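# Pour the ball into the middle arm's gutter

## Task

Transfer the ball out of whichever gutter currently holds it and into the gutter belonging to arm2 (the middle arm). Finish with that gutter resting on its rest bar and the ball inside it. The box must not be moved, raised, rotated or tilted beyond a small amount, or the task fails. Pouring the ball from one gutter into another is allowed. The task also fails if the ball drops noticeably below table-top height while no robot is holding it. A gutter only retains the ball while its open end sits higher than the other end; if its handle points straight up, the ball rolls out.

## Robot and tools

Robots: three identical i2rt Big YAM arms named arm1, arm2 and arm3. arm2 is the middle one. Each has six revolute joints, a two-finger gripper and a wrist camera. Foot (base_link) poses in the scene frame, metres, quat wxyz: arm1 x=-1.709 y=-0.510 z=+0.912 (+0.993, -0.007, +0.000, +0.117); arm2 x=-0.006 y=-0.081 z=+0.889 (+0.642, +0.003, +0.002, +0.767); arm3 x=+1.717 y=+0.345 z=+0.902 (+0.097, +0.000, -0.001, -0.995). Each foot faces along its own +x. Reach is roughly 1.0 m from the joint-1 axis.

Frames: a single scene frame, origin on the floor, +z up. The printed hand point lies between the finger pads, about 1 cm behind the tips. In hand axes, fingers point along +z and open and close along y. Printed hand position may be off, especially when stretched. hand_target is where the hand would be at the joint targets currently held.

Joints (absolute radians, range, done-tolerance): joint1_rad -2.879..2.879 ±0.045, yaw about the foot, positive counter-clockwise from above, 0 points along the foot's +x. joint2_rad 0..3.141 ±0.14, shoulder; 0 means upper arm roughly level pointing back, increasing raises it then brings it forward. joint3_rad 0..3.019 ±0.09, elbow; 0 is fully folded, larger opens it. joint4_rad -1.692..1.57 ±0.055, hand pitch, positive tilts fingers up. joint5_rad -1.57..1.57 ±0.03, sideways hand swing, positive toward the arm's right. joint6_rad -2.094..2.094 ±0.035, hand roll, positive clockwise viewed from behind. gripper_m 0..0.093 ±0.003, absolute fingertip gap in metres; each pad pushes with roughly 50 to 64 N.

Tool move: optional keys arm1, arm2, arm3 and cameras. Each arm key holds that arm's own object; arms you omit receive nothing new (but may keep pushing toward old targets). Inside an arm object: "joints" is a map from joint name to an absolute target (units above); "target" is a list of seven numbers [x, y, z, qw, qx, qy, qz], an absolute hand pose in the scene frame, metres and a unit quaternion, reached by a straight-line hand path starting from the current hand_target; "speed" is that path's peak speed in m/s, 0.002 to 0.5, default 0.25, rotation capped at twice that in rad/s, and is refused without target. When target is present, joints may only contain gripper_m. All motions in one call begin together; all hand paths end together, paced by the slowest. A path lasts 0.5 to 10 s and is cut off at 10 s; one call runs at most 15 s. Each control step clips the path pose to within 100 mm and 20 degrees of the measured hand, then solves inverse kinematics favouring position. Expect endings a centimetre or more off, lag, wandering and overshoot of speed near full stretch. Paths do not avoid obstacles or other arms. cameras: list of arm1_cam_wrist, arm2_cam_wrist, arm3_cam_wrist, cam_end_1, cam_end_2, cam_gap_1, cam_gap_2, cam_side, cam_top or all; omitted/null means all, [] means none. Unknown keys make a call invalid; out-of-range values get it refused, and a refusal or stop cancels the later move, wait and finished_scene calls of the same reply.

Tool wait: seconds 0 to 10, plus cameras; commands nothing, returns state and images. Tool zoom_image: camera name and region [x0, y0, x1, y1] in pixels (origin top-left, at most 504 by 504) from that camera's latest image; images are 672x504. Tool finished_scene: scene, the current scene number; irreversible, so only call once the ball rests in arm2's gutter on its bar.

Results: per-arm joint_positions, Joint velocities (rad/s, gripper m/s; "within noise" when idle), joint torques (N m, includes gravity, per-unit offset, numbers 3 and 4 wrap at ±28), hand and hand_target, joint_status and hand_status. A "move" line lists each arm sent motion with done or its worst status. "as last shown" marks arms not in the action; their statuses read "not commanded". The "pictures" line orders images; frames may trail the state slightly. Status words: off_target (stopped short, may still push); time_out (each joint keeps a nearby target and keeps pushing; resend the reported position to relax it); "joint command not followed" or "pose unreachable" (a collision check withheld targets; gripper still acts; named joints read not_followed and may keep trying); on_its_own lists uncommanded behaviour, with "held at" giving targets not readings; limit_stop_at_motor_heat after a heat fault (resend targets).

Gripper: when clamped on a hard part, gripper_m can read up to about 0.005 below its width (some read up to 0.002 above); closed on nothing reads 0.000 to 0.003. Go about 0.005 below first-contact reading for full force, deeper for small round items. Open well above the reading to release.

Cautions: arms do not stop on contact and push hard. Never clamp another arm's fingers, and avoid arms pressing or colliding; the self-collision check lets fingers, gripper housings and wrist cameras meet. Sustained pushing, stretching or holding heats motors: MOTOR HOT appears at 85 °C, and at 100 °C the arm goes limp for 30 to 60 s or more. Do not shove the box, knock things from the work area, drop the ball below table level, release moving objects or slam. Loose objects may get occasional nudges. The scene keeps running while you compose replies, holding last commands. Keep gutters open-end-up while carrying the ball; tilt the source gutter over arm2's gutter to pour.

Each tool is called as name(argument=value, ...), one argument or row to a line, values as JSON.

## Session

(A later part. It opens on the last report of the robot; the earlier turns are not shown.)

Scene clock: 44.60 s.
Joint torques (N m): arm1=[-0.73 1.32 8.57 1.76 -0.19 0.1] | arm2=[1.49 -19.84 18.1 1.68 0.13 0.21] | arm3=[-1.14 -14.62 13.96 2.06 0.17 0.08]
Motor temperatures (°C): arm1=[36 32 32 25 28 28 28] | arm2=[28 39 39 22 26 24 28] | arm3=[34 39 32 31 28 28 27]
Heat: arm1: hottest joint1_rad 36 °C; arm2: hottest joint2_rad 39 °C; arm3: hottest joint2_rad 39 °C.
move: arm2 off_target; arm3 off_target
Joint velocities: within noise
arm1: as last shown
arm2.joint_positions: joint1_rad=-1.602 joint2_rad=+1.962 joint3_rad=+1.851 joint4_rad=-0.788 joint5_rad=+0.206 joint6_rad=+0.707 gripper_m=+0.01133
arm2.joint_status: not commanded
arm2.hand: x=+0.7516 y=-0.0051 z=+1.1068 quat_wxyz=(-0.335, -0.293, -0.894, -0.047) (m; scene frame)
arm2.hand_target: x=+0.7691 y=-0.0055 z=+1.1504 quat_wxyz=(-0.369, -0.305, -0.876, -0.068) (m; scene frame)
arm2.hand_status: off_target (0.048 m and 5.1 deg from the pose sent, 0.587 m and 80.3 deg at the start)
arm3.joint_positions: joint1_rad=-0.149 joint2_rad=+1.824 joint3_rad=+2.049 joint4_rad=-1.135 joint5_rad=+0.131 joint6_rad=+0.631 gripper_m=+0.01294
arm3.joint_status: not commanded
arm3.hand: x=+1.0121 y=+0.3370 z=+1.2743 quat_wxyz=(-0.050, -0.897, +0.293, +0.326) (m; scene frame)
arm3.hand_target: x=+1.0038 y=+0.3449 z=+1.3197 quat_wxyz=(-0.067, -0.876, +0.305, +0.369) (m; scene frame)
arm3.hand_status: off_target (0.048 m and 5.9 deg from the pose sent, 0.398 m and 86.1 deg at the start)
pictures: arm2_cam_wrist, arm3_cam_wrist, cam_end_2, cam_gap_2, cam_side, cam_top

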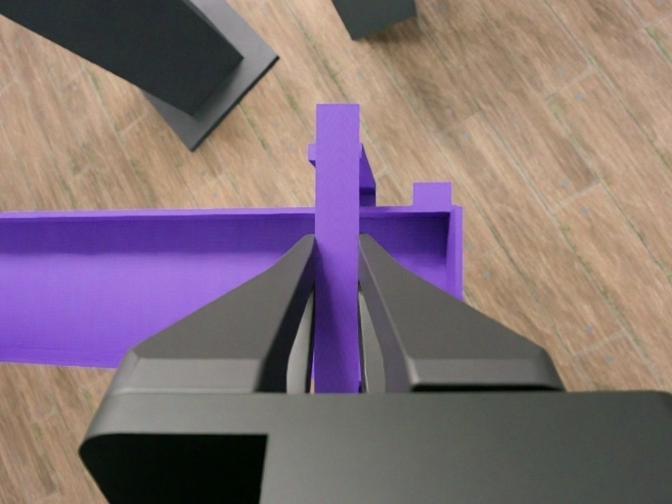

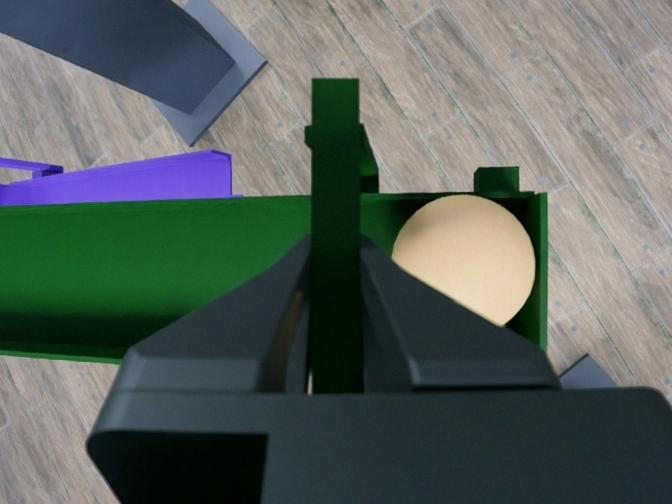

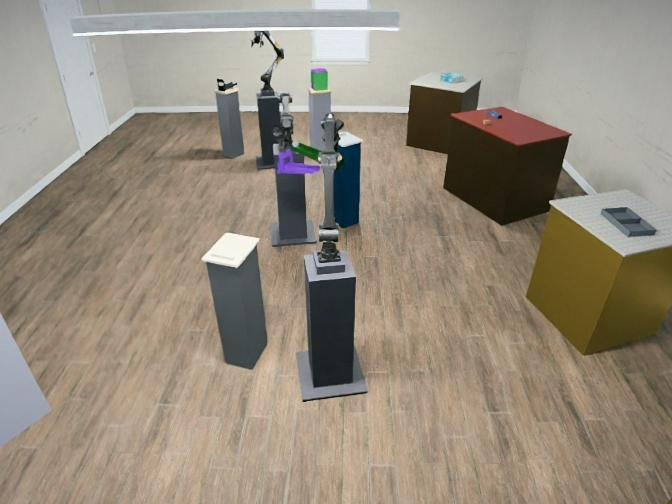

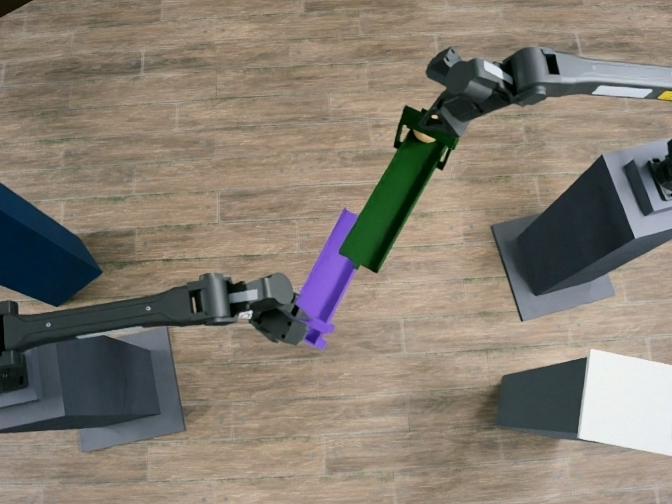

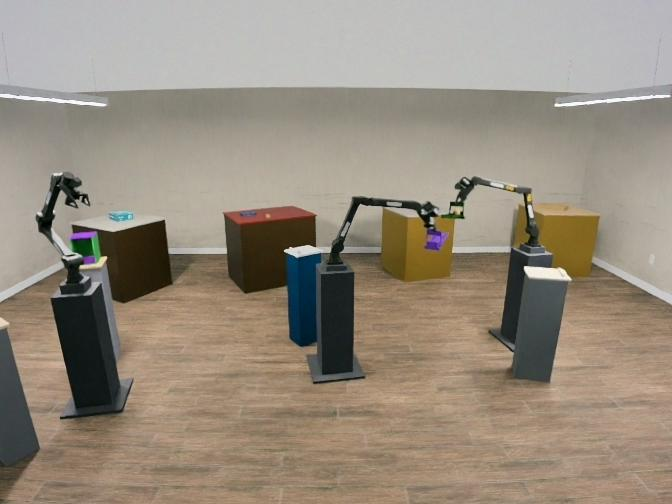

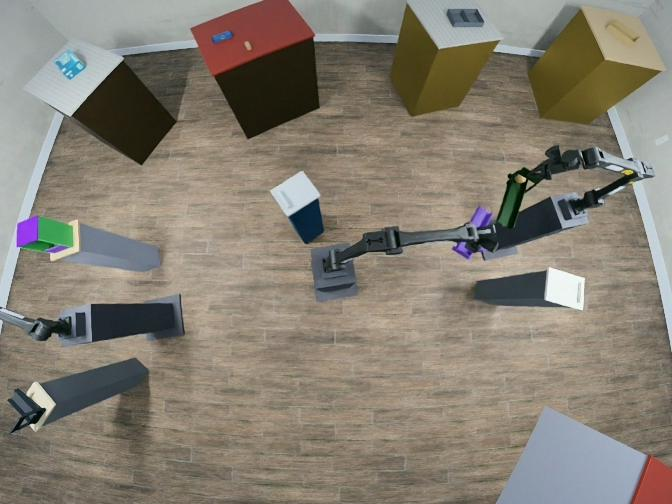

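move(
  arm3={"target":[0.967,0.326,1.308,0.0123,-0.8938,0.2796,0.3502],"speed":0.06},
  cameras=["arm3_cam_wrist","cam_side","cam_gap_2","cam_end_2"],
)

zoom_image(
  camera="cam_end_2",
  region=[260, 90, 370, 200],
)

zoom_image(
  camera="cam_gap_2",
  region=[250, 70, 500, 370],
)

Scene clock: 48.13 s.
Joint torques (N m): arm1=[-0.79 1.32 8.58 1.76 -0.18 0.1] | arm2=[1.67 -19.72 18.03 1.66 0.11 0.21] | arm3=[1.08 -16.56 13.5 0.94 0.3 -0.18]
Motor temperatures (°C): arm1=[36 32 33 25 27 28 28] | arm2=[27 39 41 22 26 24 28] | arm3=[34 39 32 31 28 28 27]
Heat: arm1: hottest joint1_rad 36 °C; arm2: hottest joint3_rad 41 °C; arm3: hottest joint2_rad 39 °C.
move: arm3 off_target
Joint velocities: within noise
arm1: as last shown
arm2.joint_positions: joint1_rad=-1.602 joint2_rad=+1.962 joint3_rad=+1.851 joint4_rad=-0.789 joint5_rad=+0.206 joint6_rad=+0.708 gripper_m=+0.01133
arm2.joint_status: not commanded
arm2.hand: x=+0.7516 y=-0.0051 z=+1.1070 quat_wxyz=(-0.335, -0.293, -0.894, -0.047) (m; scene frame)
arm2.hand_target: x=+0.7691 y=-0.0055 z=+1.1503 quat_wxyz=(-0.369, -0.305, -0.876, -0.067) (m; scene frame)
arm2.hand_status: not commanded
arm3.joint_positions: joint1_rad=-0.118 joint2_rad=+2.023 joint3_rad=+2.349 joint4_rad=-1.299 joint5_rad=+0.275 joint6_rad=+0.607 gripper_m=+0.01296
arm3.joint_status: not commanded
arm3.hand: x=+0.9711 y=+0.3364 z=+1.2682 quat_wxyz=(+0.024, -0.903, +0.288, +0.319) (m; scene frame)
arm3.hand_target: x=+0.9696 y=+0.3262 z=+1.3074 quat_wxyz=(+0.012, -0.894, +0.280, +0.351) (m; scene frame)
arm3.hand_status: off_target (0.041 m and 4.1 deg from the pose sent, 0.057 m and 7.9 deg at the start)
pictures: arm3_cam_wrist, cam_end_2, cam_gap_2, cam_side

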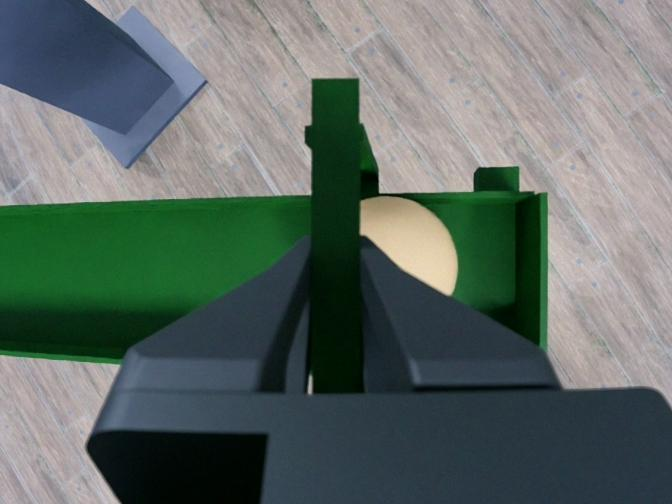

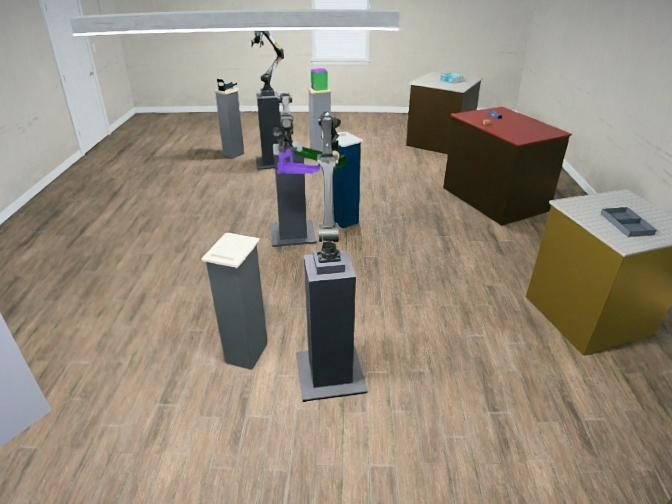

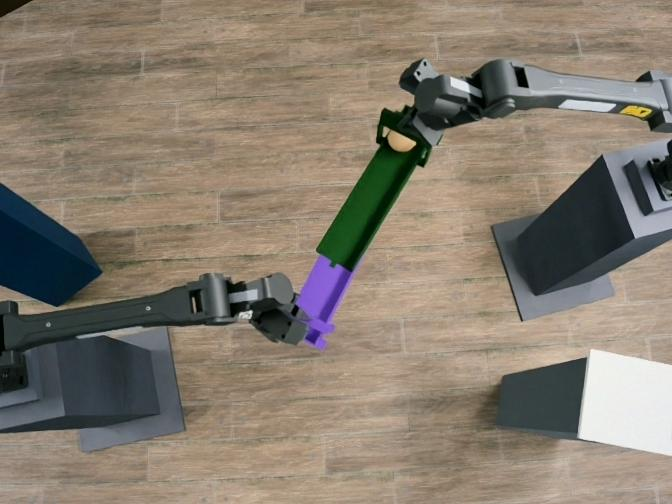

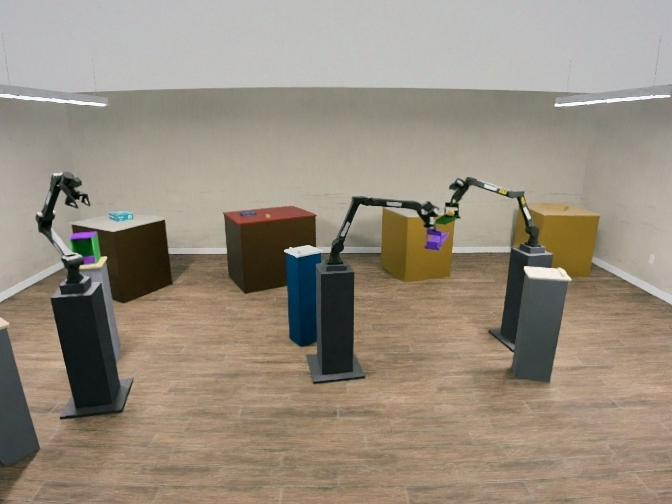

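Scaled by 4.582 from the camera's 672x504 image, which has a finer 960x720 frame.

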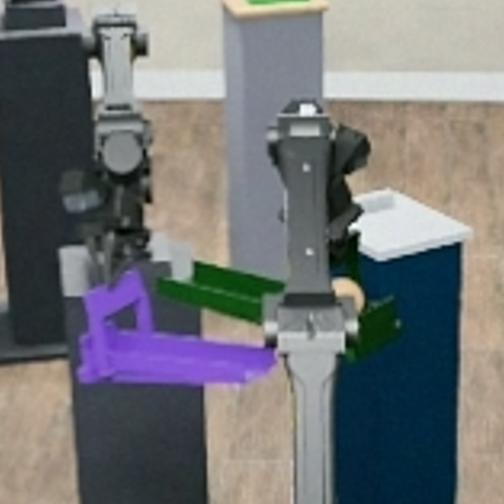

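Scaled by 1.680 from the camera's 672x504 image, which has a finer 960x720 frame.

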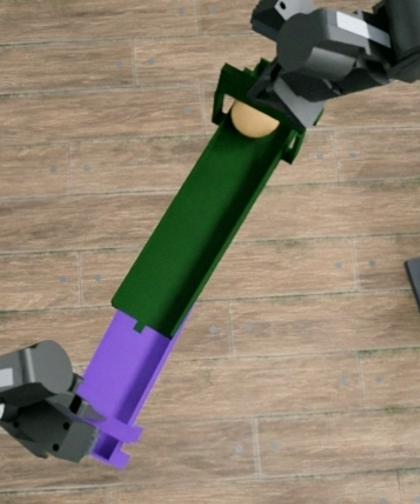

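move(
  cameras=["cam_gap_2","cam_end_2"],
)

zoom_image(
  camera="cam_gap_2",
  region=[250, 70, 500, 370],
)

zoom_image(
  camera="cam_end_2",
  region=[260, 90, 370, 200],
)

Scene clock: 48.47 s.
Joint torques (N m): arm1=[-0.73 1.32 8.58 1.76 -0.18 0.1] | arm2=[1.44 -19.84 18.07 1.63 0.14 0.2] | arm3=[1.14 -16.44 13.49 0.95 0.3 -0.16]
Motor temperatures (°C): arm1=[36 32 33 25 27 28 28] | arm2=[27 39 41 22 26 24 28] | arm3=[34 39 32 31 28 28 27]
Heat: arm1: hottest joint1_rad 36 °C; arm2: hottest joint3_rad 41 °C; arm3: hottest joint2_rad 39 °C.
Joint velocities: within noise
arm1.joint_positions: joint1_rad=-0.748 joint2_rad=+0.602 joint3_rad=+1.393 joint4_rad=-1.555 joint5_rad=-0.170 joint6_rad=-0.184 gripper_m=+0.09396
arm1.joint_status: not commanded
arm1.hand: x=-1.5290 y=-0.5723 z=+1.4175 quat_wxyz=(-0.396, -0.115, -0.909, +0.067) (m; scene frame)
arm1.hand_target: x=-1.5308 y=-0.5713 z=+1.4255 quat_wxyz=(-0.405, -0.113, -0.905, +0.070) (m; scene frame)
arm1.hand_status: not commanded
arm2.joint_positions: joint1_rad=-1.602 joint2_rad=+1.962 joint3_rad=+1.851 joint4_rad=-0.789 joint5_rad=+0.206 joint6_rad=+0.708 gripper_m=+0.01133
arm2.joint_status: not commanded
arm2.hand: x=+0.7516 y=-0.0051 z=+1.1070 quat_wxyz=(-0.335, -0.293, -0.894, -0.047) (m; scene frame)
arm2.hand_target: x=+0.7691 y=-0.0055 z=+1.1503 quat_wxyz=(-0.369, -0.305, -0.876, -0.067) (m; scene frame)
arm2.hand_status: not commanded
arm3.joint_positions: joint1_rad=-0.118 joint2_rad=+2.023 joint3_rad=+2.350 joint4_rad=-1.300 joint5_rad=+0.275 joint6_rad=+0.607 gripper_m=+0.01296
arm3.joint_status: not commanded
arm3.hand: x=+0.9711 y=+0.3364 z=+1.2684 quat_wxyz=(+0.025, -0.903, +0.288, +0.319) (m; scene frame)
arm3.hand_target: x=+0.9696 y=+0.3262 z=+1.3075 quat_wxyz=(+0.012, -0.894, +0.279, +0.351) (m; scene frame)
arm3.hand_status: off_target (0.041 m and 4.1 deg from the pose sent, 0.057 m and 7.9 deg at the start)
pictures: cam_end_2, cam_gap_2

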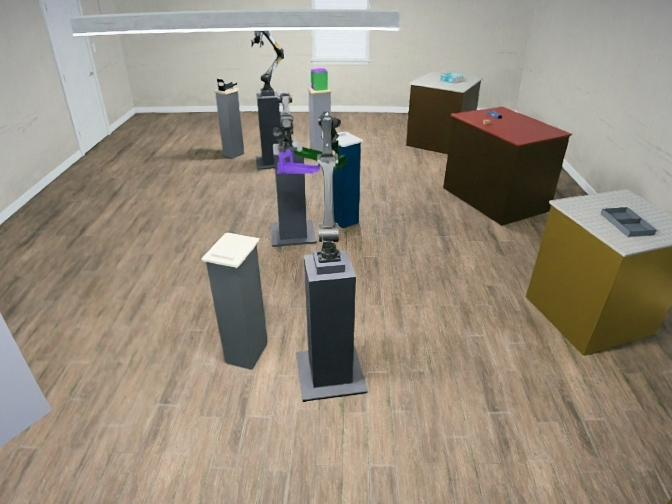

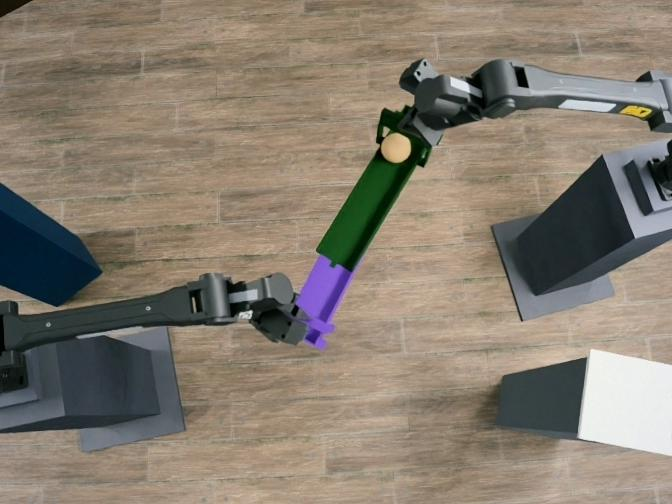

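Scaled by 1.680 from the camera's 672x504 image, which has a finer 960x720 frame.

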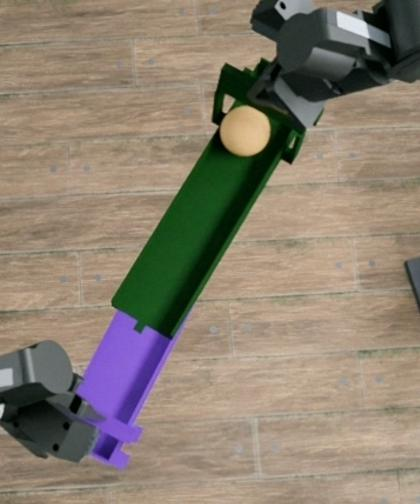

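Scaled by 4.582 from the camera's 672x504 image, which has a finer 960x720 frame.

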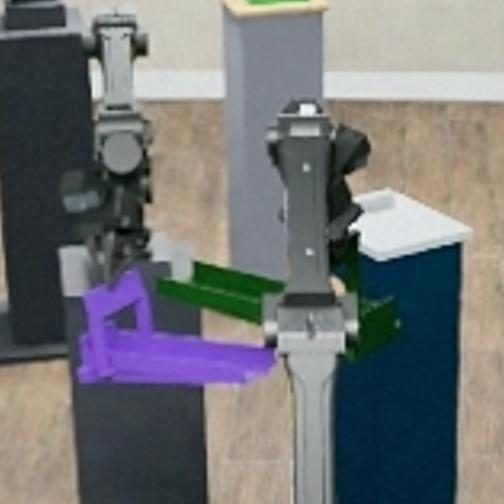

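move(
  arm3={"target":[0.977,0.341,1.295,0.0917,-0.9056,0.2519,0.3295],"speed":0.06},
  cameras=["arm2_cam_wrist","cam_gap_2","cam_end_2"],
)

zoom_image(
  camera="cam_gap_2",
  region=[250, 70, 500, 370],
)

zoom_image(
  camera="cam_end_2",
  region=[260, 90, 370, 200],
)

Scene clock: 50.97 s.
Joint torques (N m): arm1=[-0.67 1.26 8.58 1.77 -0.18 0.11] | arm2=[1.49 -20.37 17.98 1.77 0.06 0.2] | arm3=[1.32 -16.38 13.27 0.75 0.41 -0.18]
Motor temperatures (°C): arm1=[36 32 33 25 27 28 28] | arm2=[27 39 42 22 26 24 28] | arm3=[34 39 33 31 28 27 27]
Heat: arm1: hottest joint1_rad 36 °C; arm2: hottest joint3_rad 42 °C; arm3: hottest joint2_rad 39 °C.
move: arm3 off_target
Joint velocities: within noise
arm1: as last shown
arm2.joint_positions: joint1_rad=-1.602 joint2_rad=+1.966 joint3_rad=+1.851 joint4_rad=-0.791 joint5_rad=+0.207 joint6_rad=+0.709 gripper_m=+0.01133
arm2.joint_status: not commanded
arm2.hand: x=+0.7514 y=-0.0054 z=+1.1038 quat_wxyz=(-0.333, -0.294, -0.895, -0.045) (m; scene frame)
arm2.hand_target: x=+0.7691 y=-0.0054 z=+1.1502 quat_wxyz=(-0.369, -0.305, -0.876, -0.068) (m; scene frame)
arm2.hand_status: not commanded
arm3.joint_positions: joint1_rad=-0.113 joint2_rad=+2.039 joint3_rad=+2.362 joint4_rad=-1.365 joint5_rad=+0.392 joint6_rad=+0.527 gripper_m=+0.01298
arm3.joint_status: not commanded
arm3.hand: x=+0.9815 y=+0.3525 z=+1.2596 quat_wxyz=(+0.101, -0.912, +0.259, +0.300) (m; scene frame)
arm3.hand_target: x=+0.9793 y=+0.3414 z=+1.2946 quat_wxyz=(+0.091, -0.905, +0.252, +0.330) (m; scene frame)
arm3.hand_status: off_target (0.037 m and 3.7 deg from the pose sent, 0.028 m and 8.8 deg at the start)
pictures: arm2_cam_wrist, cam_end_2, cam_gap_2

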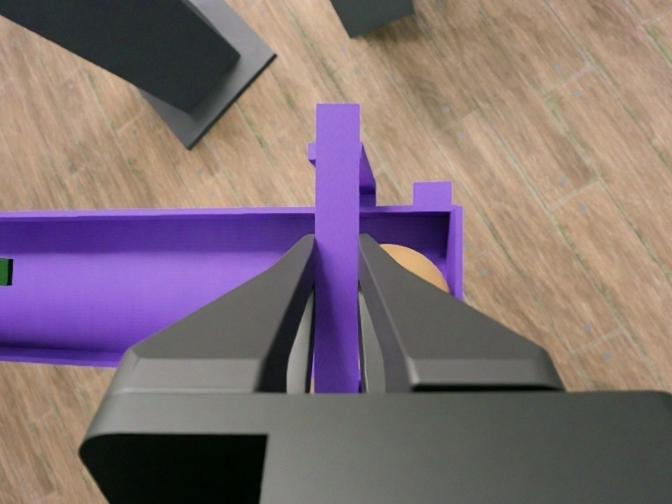

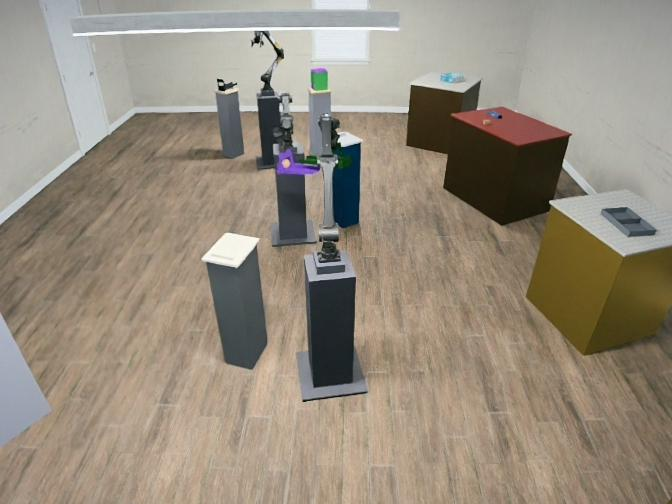

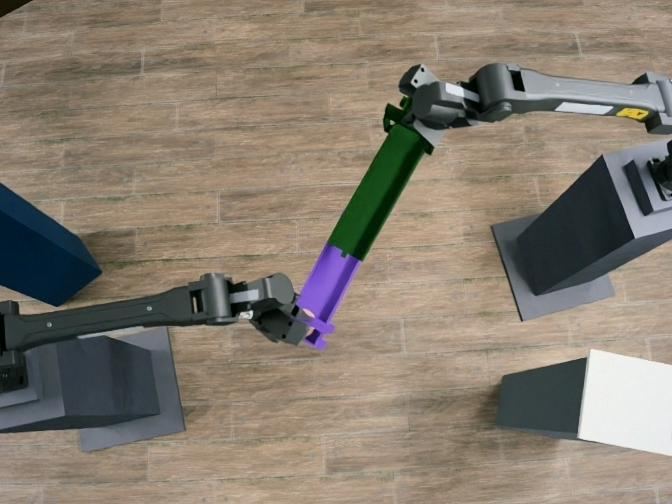

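Scaled by 1.680 from the camera's 672x504 image, which has a finer 960x720 frame.

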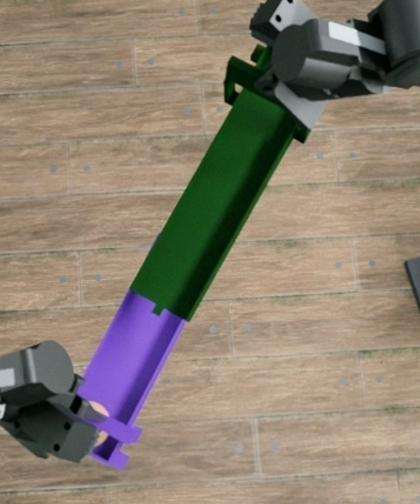

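Scaled by 4.582 from the camera's 672x504 image, which has a finer 960x720 frame.

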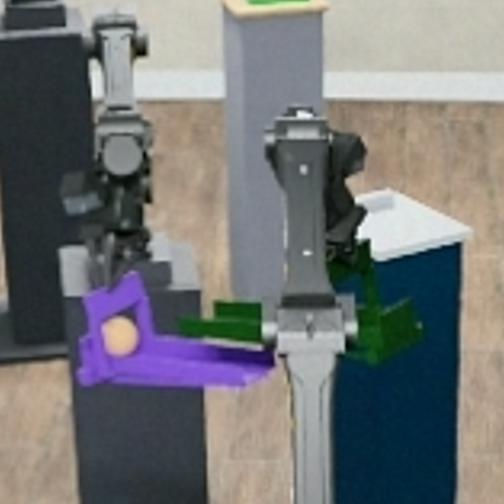

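move(
  arm3={"target":[1.06,0.46,1.36,-0.0669,-0.8759,0.3053,0.3682],"speed":0.2},
  cameras=["arm2_cam_wrist","cam_gap_2"],
)

move(
  arm2={"target":[0.33,0.38,1.19,0.2413,-0.3222,0.8698,0.2861],"speed":0.15},
  cameras=["arm2_cam_wrist","cam_top"],
)

move(
  arm2={"target":[-0.235,0.464,1.15,0.0383,-0.8181,0.4487,0.3585],"speed":0.15},
  cameras=["arm2_cam_wrist","cam_top","cam_side","cam_end_2"],
)

zoom_image(
  camera="cam_side",
  region=[262, 180, 362, 290],
)

Scene clock: 53.50 s.
Joint torques (N m): arm1=[-0.67 1.38 8.58 1.74 -0.18 0.1] | arm2=[1.44 -20.25 18.03 1.78 0.04 0.2] | arm3=[-0.56 -14.68 9.37 2.45 -0.14 -0.18]
Motor temperatures (°C): arm1=[36 32 33 25 27 28 28] | arm2=[27 39 42 22 26 24 29] | arm3=[34 39 33 31 28 27 27]
Heat: arm1: hottest joint1_rad 36 °C; arm2: hottest joint3_rad 42 °C; arm3: hottest joint2_rad 39 °C.
move: arm3 off_target
Joint velocities: within noise
arm1, arm2: as last shown
arm3.joint_positions: joint1_rad=-0.363 joint2_rad=+1.731 joint3_rad=+2.062 joint4_rad=-1.202 joint5_rad=-0.005 joint6_rad=+0.508 gripper_m=+0.01294
arm3.joint_status: not commanded
arm3.hand: x=+1.0580 y=+0.4584 z=+1.3308 quat_wxyz=(-0.061, -0.886, +0.312, +0.337) (m; scene frame)
arm3.hand_target: x=+1.0610 y=+0.4599 z=+1.3598 quat_wxyz=(-0.067, -0.876, +0.305, +0.368) (m; scene frame)
arm3.hand_status: off_target (0.029 m and 3.9 deg from the pose sent, 0.167 m and 21.9 deg at the start)
pictures: arm2_cam_wrist, cam_gap_2

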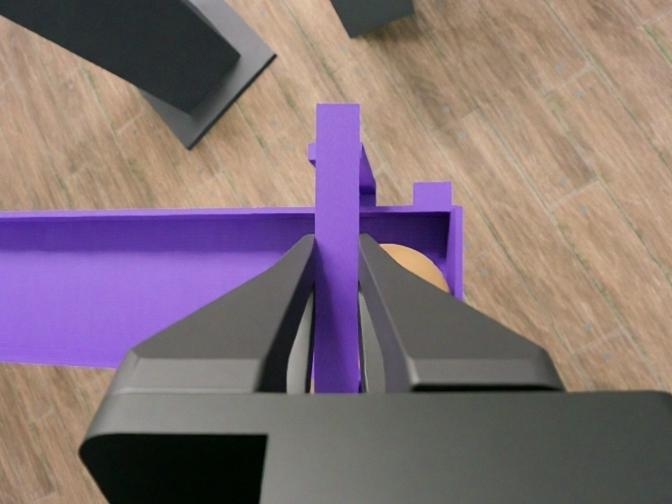

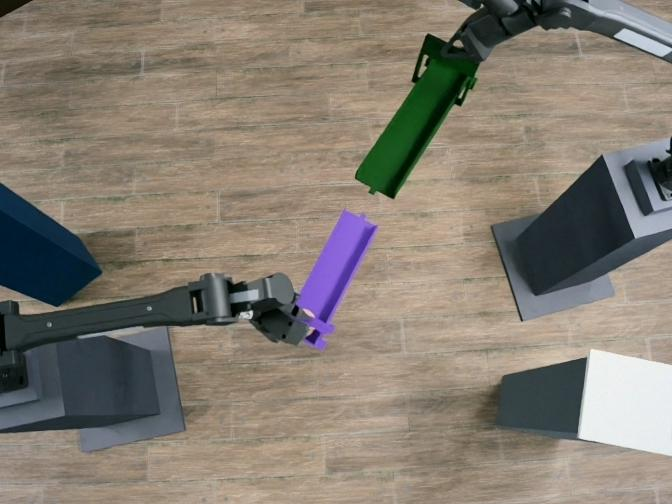

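Scene clock: 58.73 s.
Joint torques (N m): arm1=[-0.67 1.32 8.61 1.77 -0.18 0.1] | arm2=[1.96 -13.33 14.05 1.66 -0.37 -0.15] | arm3=[-0.5 -14.92 9.44 2.44 -0.14 -0.18]
Motor temperatures (°C): arm1=[36 32 33 25 27 28 28] | arm2=[27 39 42 22 25 24 29] | arm3=[34 39 33 31 28 27 27]
Heat: arm1: hottest joint1_rad 36 °C; arm2: hottest joint3_rad 42 °C; arm3: hottest joint2_rad 39 °C.
move: arm2 off_target
Joint velocities: within noise
arm1, arm3: as last shown
arm2.joint_positions: joint1_rad=-0.878 joint2_rad=+1.422 joint3_rad=+1.273 joint4_rad=-0.743 joint5_rad=-0.233 joint6_rad=+0.261 gripper_m=+0.01134
arm2.joint_status: not commanded
arm2.hand: x=+0.3280 y=+0.3741 z=+1.1580 quat_wxyz=(-0.218, +0.317, -0.882, -0.271) (m; scene frame)
arm2.hand_target: x=+0.3294 y=+0.3791 z=+1.1898 quat_wxyz=(-0.241, +0.322, -0.870, -0.286) (m; scene frame)
arm2.hand_status: off_target (0.033 m and 3.5 deg from the pose sent, 0.578 m and 78.0 deg at the start)
arm3.hand: x=+1.0580 y=+0.4584 z=+1.3308 quat_wxyz=(-0.061, -0.886, +0.311, +0.337) (m; scene frame)
arm3.hand_target: x=+1.0610 y=+0.4598 z=+1.3598 quat_wxyz=(-0.067, -0.876, +0.305, +0.368) (m; scene frame)
pictures: arm2_cam_wrist, cam_top

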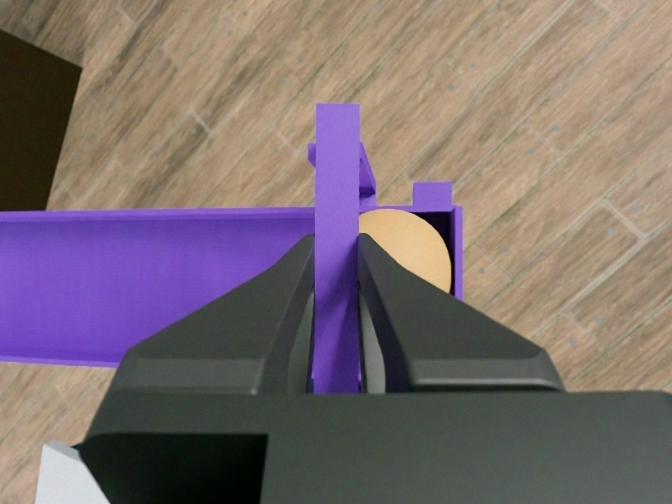

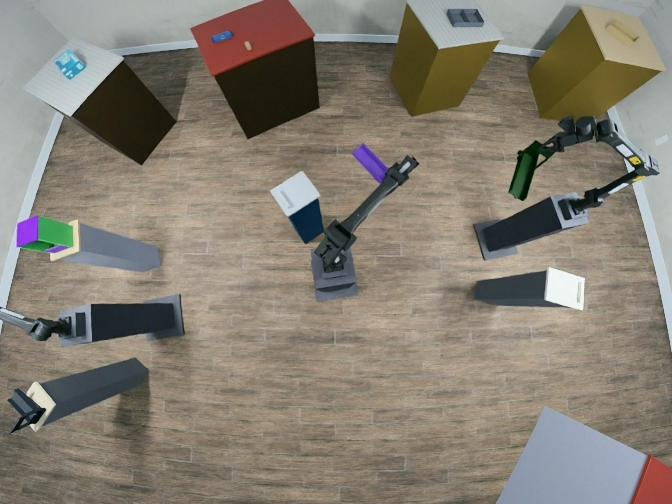

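Scene clock: 64.13 s.
Joint torques (N m): arm1=[-0.67 1.26 8.58 1.76 -0.18 0.09] | arm2=[1.85 -12.51 17.42 1.37 -0.64 -0.13] | arm3=[-0.44 -14.8 9.47 2.47 -0.13 -0.18]
Motor temperatures (°C): arm1=[36 32 33 25 27 28 28] | arm2=[27 39 43 22 25 24 29] | arm3=[34 39 32 31 28 27 27]
Heat: arm1: hottest joint1_rad 36 °C; arm2: hottest joint3_rad 43 °C; arm3: hottest joint2_rad 39 °C.
move: arm2 off_target
Joint velocities: within noise
arm1, arm3: as last shown
arm2.joint_positions: joint1_rad=+0.097 joint2_rad=+1.533 joint3_rad=+1.288 joint4_rad=-0.790 joint5_rad=-0.428 joint6_rad=-0.143 gripper_m=+0.01134
arm2.joint_status: not commanded
arm2.hand: x=-0.2257 y=+0.4424 z=+1.1118 quat_wxyz=(-0.016, +0.820, -0.467, -0.332) (m; scene frame)
arm2.hand_target: x=-0.2339 y=+0.4610 z=+1.1502 quat_wxyz=(-0.039, +0.818, -0.449, -0.359) (m; scene frame)
arm2.hand_status: off_target (0.045 m and 4.5 deg from the pose sent, 0.570 m and 81.0 deg at the start)
arm3.joint_positions: joint1_rad=-0.363 joint2_rad=+1.731 joint3_rad=+2.062 joint4_rad=-1.202 joint5_rad=-0.005 joint6_rad=+0.507 gripper_m=+0.01294
arm3.hand: x=+1.0580 y=+0.4584 z=+1.3308 quat_wxyz=(-0.061, -0.887, +0.311, +0.337) (m; scene frame)
pictures: arm2_cam_wrist, cam_end_2, cam_side, cam_top

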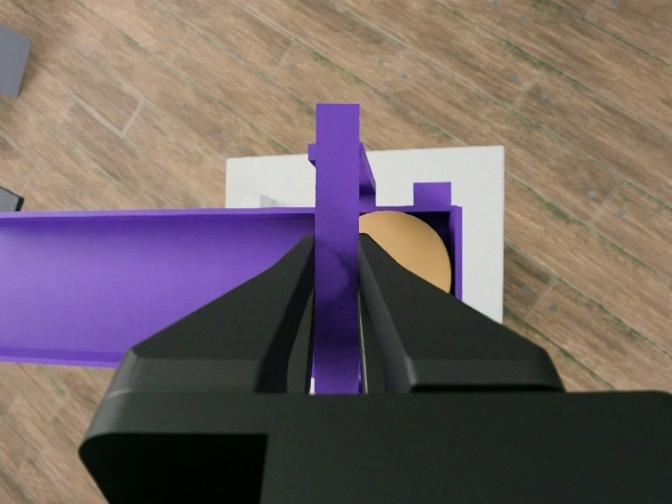

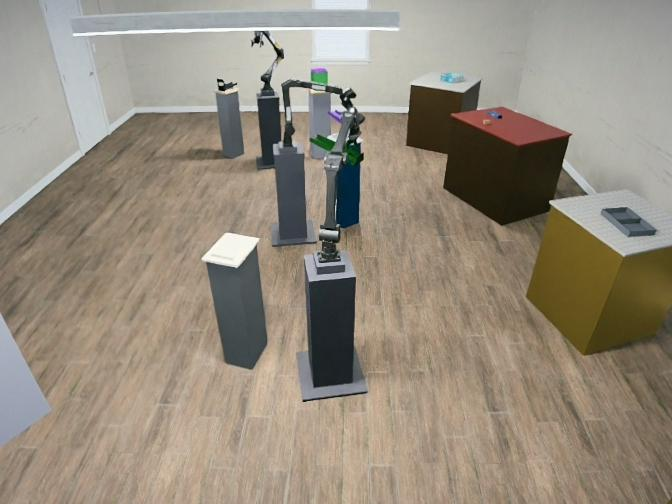

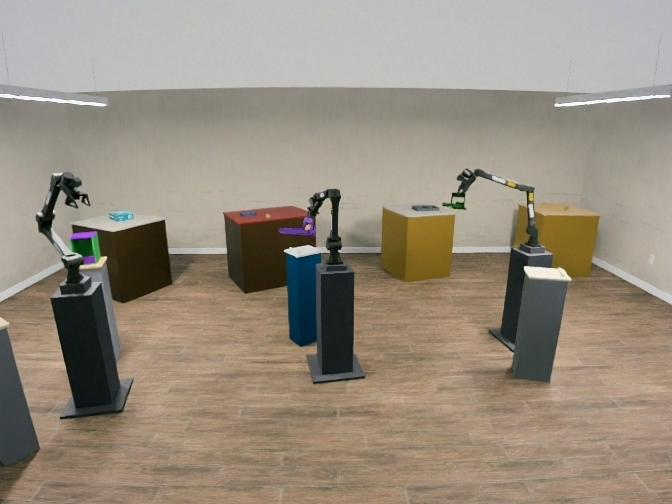

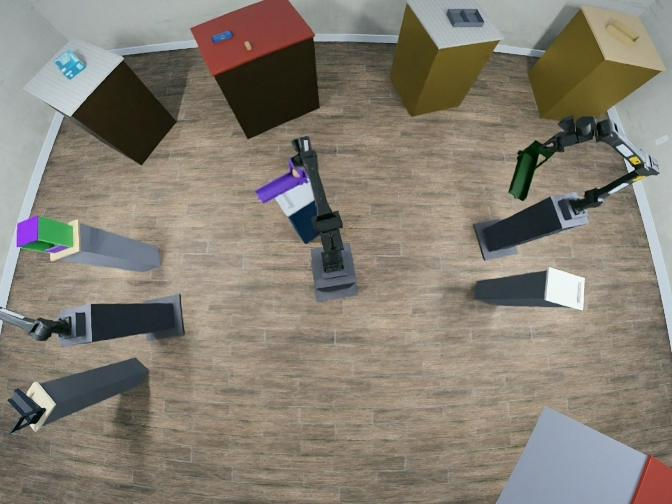

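Scaled by 4.582 from the camera's 672x504 image, which has a finer 960x720 frame.

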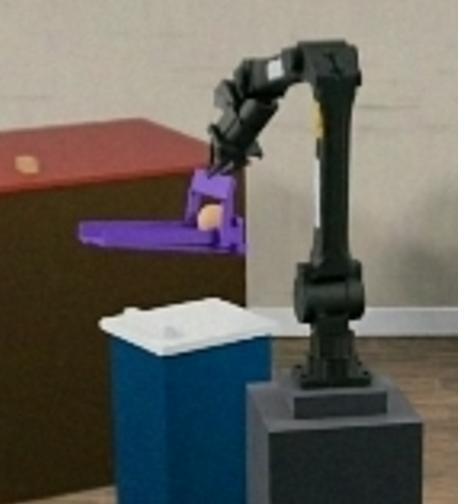

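move(
  arm2={"target":[-0.235,0.464,1.035,0.0603,-0.824,0.442,0.349],"speed":0.1},
  cameras=[],
)

move(
  arm2={"target":[-0.235,0.464,1.005,0.0832,-0.8305,0.4349,0.3389],"speed":0.04},
  cameras=["arm2_cam_wrist","cam_end_2","cam_side","cam_end_1"],
)

zoom_image(
  camera="cam_side",
  region=[262, 180, 362, 290],
)

zoom_image(
  camera="cam_end_1",
  region=[205, 90, 285, 180],
)

Scene clock: 66.80 s.
Joint torques (N m): arm1=[-0.62 1.26 8.57 1.76 -0.18 0.1] | arm2=[2.43 -13.86 10.59 2.5 -0.45 -0.13] | arm3=[-0.44 -14.74 9.43 2.44 -0.14 -0.18]
Motor temperatures (°C): arm1=[36 32 33 25 27 28 28] | arm2=[27 39 43 22 25 24 29] | arm3=[34 39 32 31 28 27 27]
Heat: arm1: hottest joint1_rad 36 °C; arm2: hottest joint3_rad 43 °C; arm3: hottest joint2_rad 39 °C.
move: arm2 off_target
Joint velocities: within noise
arm1, arm3: as last shown
arm2.joint_positions: joint1_rad=+0.103 joint2_rad=+1.631 joint3_rad=+1.150 joint4_rad=-0.506 joint5_rad=-0.386 joint6_rad=-0.163 gripper_m=+0.01135
arm2.joint_status: not commanded
arm2.hand: x=-0.2272 y=+0.4586 z=+1.0246 quat_wxyz=(-0.050, +0.823, -0.456, -0.336) (m; scene frame)
arm2.hand_target: x=-0.2349 y=+0.4637 z=+1.0352 quat_wxyz=(-0.060, +0.824, -0.442, -0.349) (m; scene frame)
arm2.hand_status: off_target (0.014 m and 2.5 deg from the pose sent, 0.080 m and 6.2 deg at the start)
pictures: none
No camera images: "cameras" was empty.

Scene clock: 68.13 s.
Joint torques (N m): arm1=[-0.73 1.32 8.58 1.77 -0.18 0.1] | arm2=[2.43 -13.63 10.21 2.51 -0.4 -0.14] | arm3=[-0.5 -14.74 9.42 2.47 -0.14 -0.18]
Motor temperatures (°C): arm1=[36 32 33 25 27 28 28] | arm2=[27 39 43 22 25 24 29] | arm3=[34 39 32 31 28 27 27]
Heat: arm1: hottest joint1_rad 36 °C; arm2: hottest joint3_rad 43 °C; arm3: hottest joint2_rad 39 °C.
move: arm2 off_target
Joint velocities: within noise
arm1, arm3: as last shown
arm2.joint_positions: joint1_rad=+0.115 joint2_rad=+1.658 joint3_rad=+1.104 joint4_rad=-0.416 joint5_rad=-0.339 joint6_rad=-0.183 gripper_m=+0.01135
arm2.joint_status: not commanded
arm2.hand: x=-0.2274 y=+0.4588 z=+0.9973 quat_wxyz=(-0.074, +0.829, -0.448, -0.328) (m; scene frame)
arm2.hand_target: x=-0.2349 y=+0.4637 z=+1.0050 quat_wxyz=(-0.083, +0.830, -0.435, -0.339) (m; scene frame)
arm2.hand_status: off_target (0.012 m and 2.2 deg from the pose sent, 0.022 m and 4.6 deg at the start)
pictures: arm2_cam_wrist, cam_end_1, cam_end_2, cam_side

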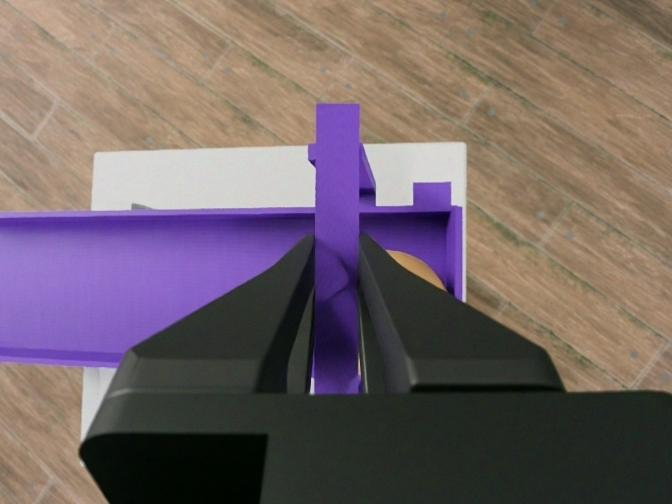

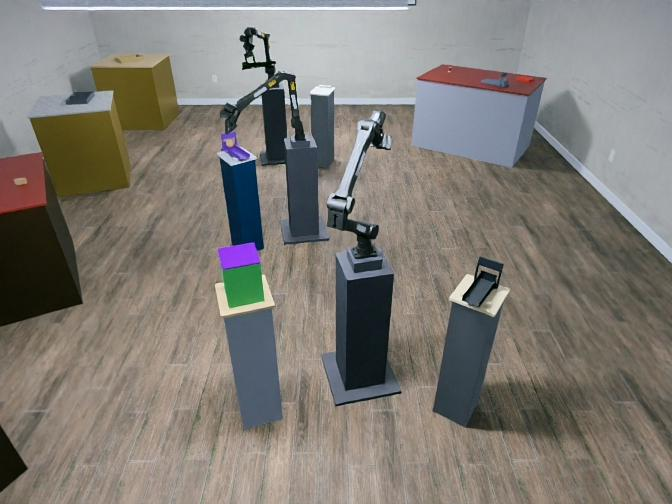

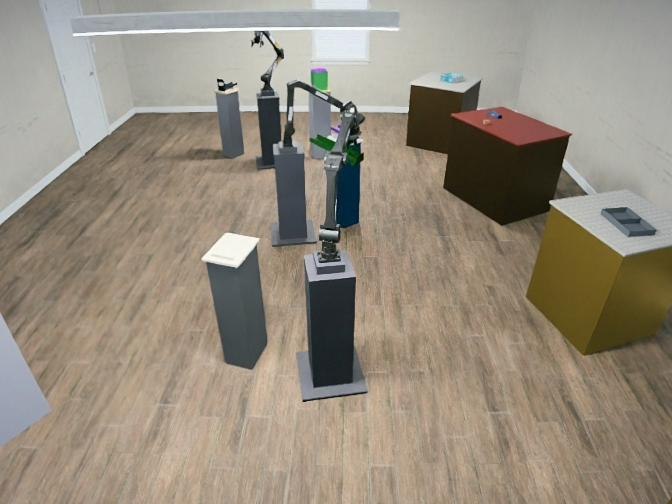

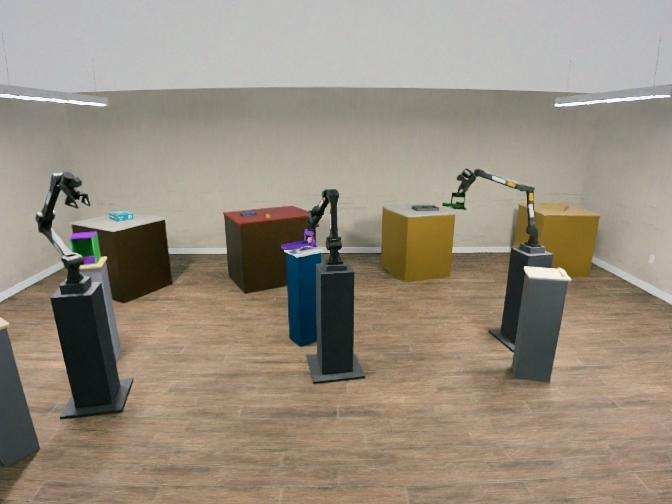

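Scaled by 4.582 from the camera's 672x504 image, which has a finer 960x720 frame.

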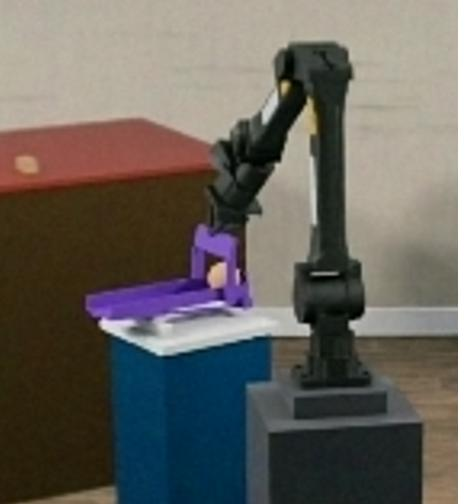

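Scaled by 5.600 from the camera's 672x504 image, which has a finer 960x720 frame.

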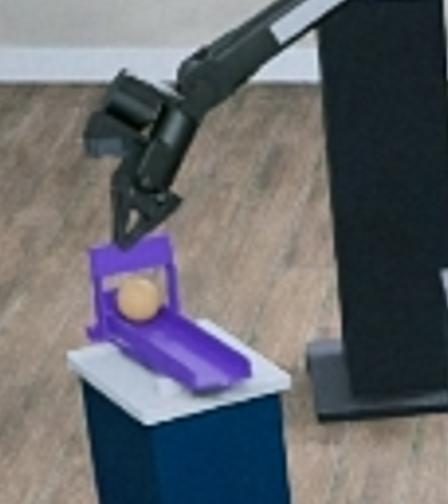

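move(
  arm2={"target":[-0.231,0.443,1.002,0.0832,-0.8305,0.4349,0.3389],"speed":0.04},
  cameras=[],
)

move(
  arm2={"target":[-0.231,0.443,0.991,0.0832,-0.8305,0.4349,0.3389],"speed":0.03},
  cameras=["arm2_cam_wrist","cam_side","cam_end_1"],
)

zoom_image(
  camera="cam_side",
  region=[262, 210, 342, 290],
)

zoom_image(
  camera="cam_end_1",
  region=[205, 110, 275, 180],
)

Scene clock: 69.63 s.
Joint torques (N m): arm1=[-0.67 1.26 8.57 1.76 -0.18 0.1] | arm2=[2.61 -14.97 9.2 2.32 -0.32 -0.08] | arm3=[-0.5 -14.8 9.43 2.44 -0.14 -0.18]
Motor temperatures (°C): arm1=[36 32 33 25 27 28 28] | arm2=[27 39 43 22 25 24 29] | arm3=[34 39 32 31 28 27 27]
Heat: arm1: hottest joint1_rad 36 °C; arm2: hottest joint3_rad 43 °C; arm3: hottest joint2_rad 39 °C.
move: arm2 off_target
Joint velocities: within noise
arm1, arm3: as last shown
arm2.joint_positions: joint1_rad=+0.119 joint2_rad=+1.635 joint3_rad=+1.046 joint4_rad=-0.388 joint5_rad=-0.338 joint6_rad=-0.183 gripper_m=+0.01135
arm2.joint_status: not commanded
arm2.hand: x=-0.2240 y=+0.4417 z=+0.9872 quat_wxyz=(-0.071, +0.830, -0.447, -0.325) (m; scene frame)
arm2.hand_target: x=-0.2308 y=+0.4428 z=+1.0018 quat_wxyz=(-0.083, +0.830, -0.435, -0.339) (m; scene frame)
arm2.hand_status: off_target (0.016 m and 2.5 deg from the pose sent, 0.017 m and 2.2 deg at the start)
pictures: none
No camera images: "cameras" was empty.

Scene clock: 70.60 s.
Joint torques (N m): arm1=[-0.67 1.32 8.59 1.74 -0.18 0.1] | arm2=[2.49 -13.27 9.01 2.55 -0.29 -0.1] | arm3=[-0.5 -14.74 9.42 2.44 -0.14 -0.17]
Motor temperatures (°C): arm1=[36 32 33 25 27 28 28] | arm2=[27 39 43 22 25 24 29] | arm3=[34 39 32 31 28 27 27]
Heat: arm1: hottest joint1_rad 36 °C; arm2: hottest joint3_rad 43 °C; arm3: hottest joint2_rad 39 °C.
move: arm2 done
Joint velocities: within noise
arm1.joint_positions: joint1_rad=-0.748 joint2_rad=+0.602 joint3_rad=+1.393 joint4_rad=-1.555 joint5_rad=-0.170 joint6_rad=-0.184 gripper_m=+0.09396
arm1.joint_status: not commanded
arm1.hand: x=-1.5290 y=-0.5723 z=+1.4175 quat_wxyz=(-0.396, -0.115, -0.909, +0.067) (m; scene frame)
arm1.hand_target: x=-1.5308 y=-0.5713 z=+1.4255 quat_wxyz=(-0.405, -0.113, -0.905, +0.070) (m; scene frame)
arm1.hand_status: not commanded
arm2.joint_positions: joint1_rad=+0.119 joint2_rad=+1.635 joint3_rad=+1.035 joint4_rad=-0.361 joint5_rad=-0.339 joint6_rad=-0.183 gripper_m=+0.01135
arm2.joint_status: not commanded
arm2.hand: x=-0.2243 y=+0.4424 z=+0.9859 quat_wxyz=(-0.076, +0.829, -0.445, -0.331) (m; scene frame)
arm2.hand_target: x=-0.2308 y=+0.4429 z=+0.9909 quat_wxyz=(-0.083, +0.830, -0.435, -0.339) (m; scene frame)
arm2.hand_status: done (0.008 m and 1.7 deg from the pose sent, 0.008 m and 2.5 deg at the start)
arm3: as last shown
pictures: arm2_cam_wrist, cam_end_1, cam_side

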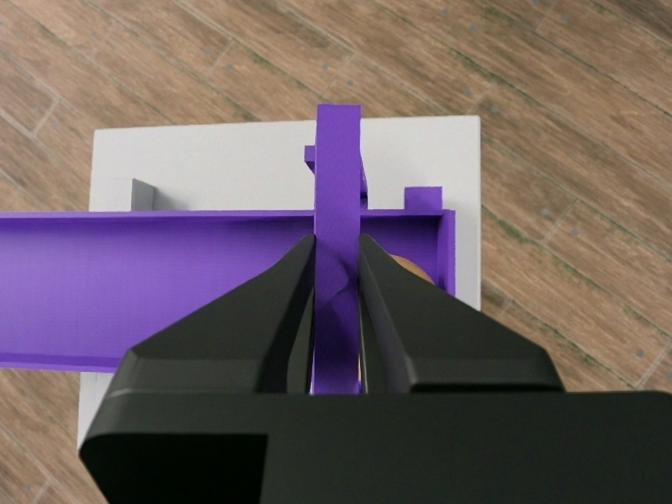

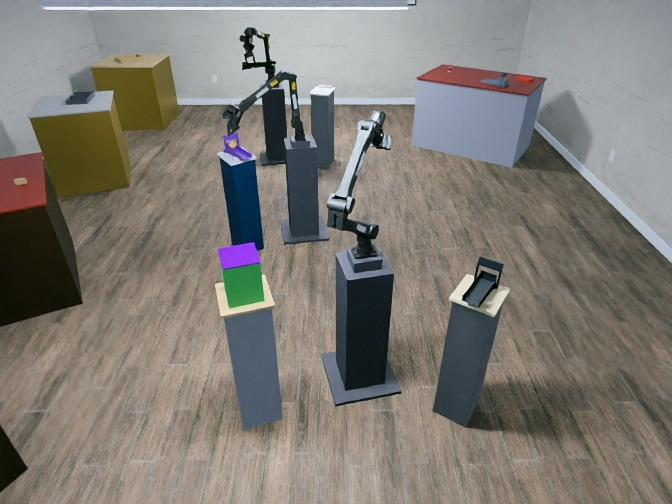

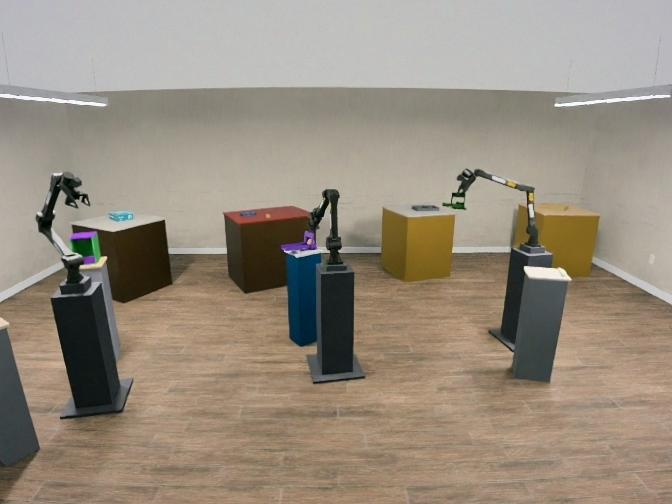

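Scaled by 6.300 from the camera's 672x504 image, which has a finer 960x720 frame.

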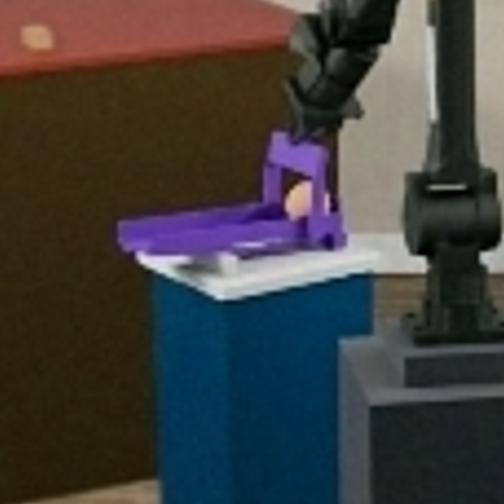

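Scaled by 7.200 from the camera's 672x504 image, which has a finer 960x720 frame.

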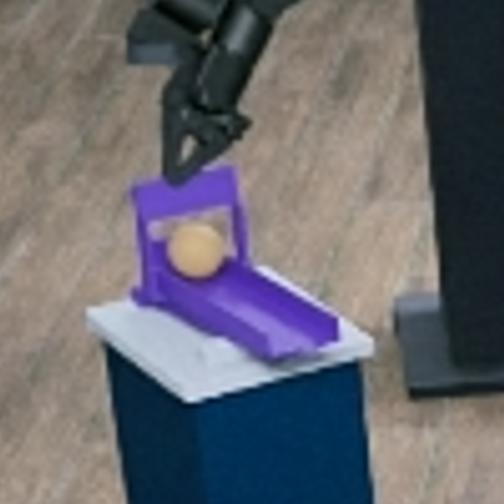

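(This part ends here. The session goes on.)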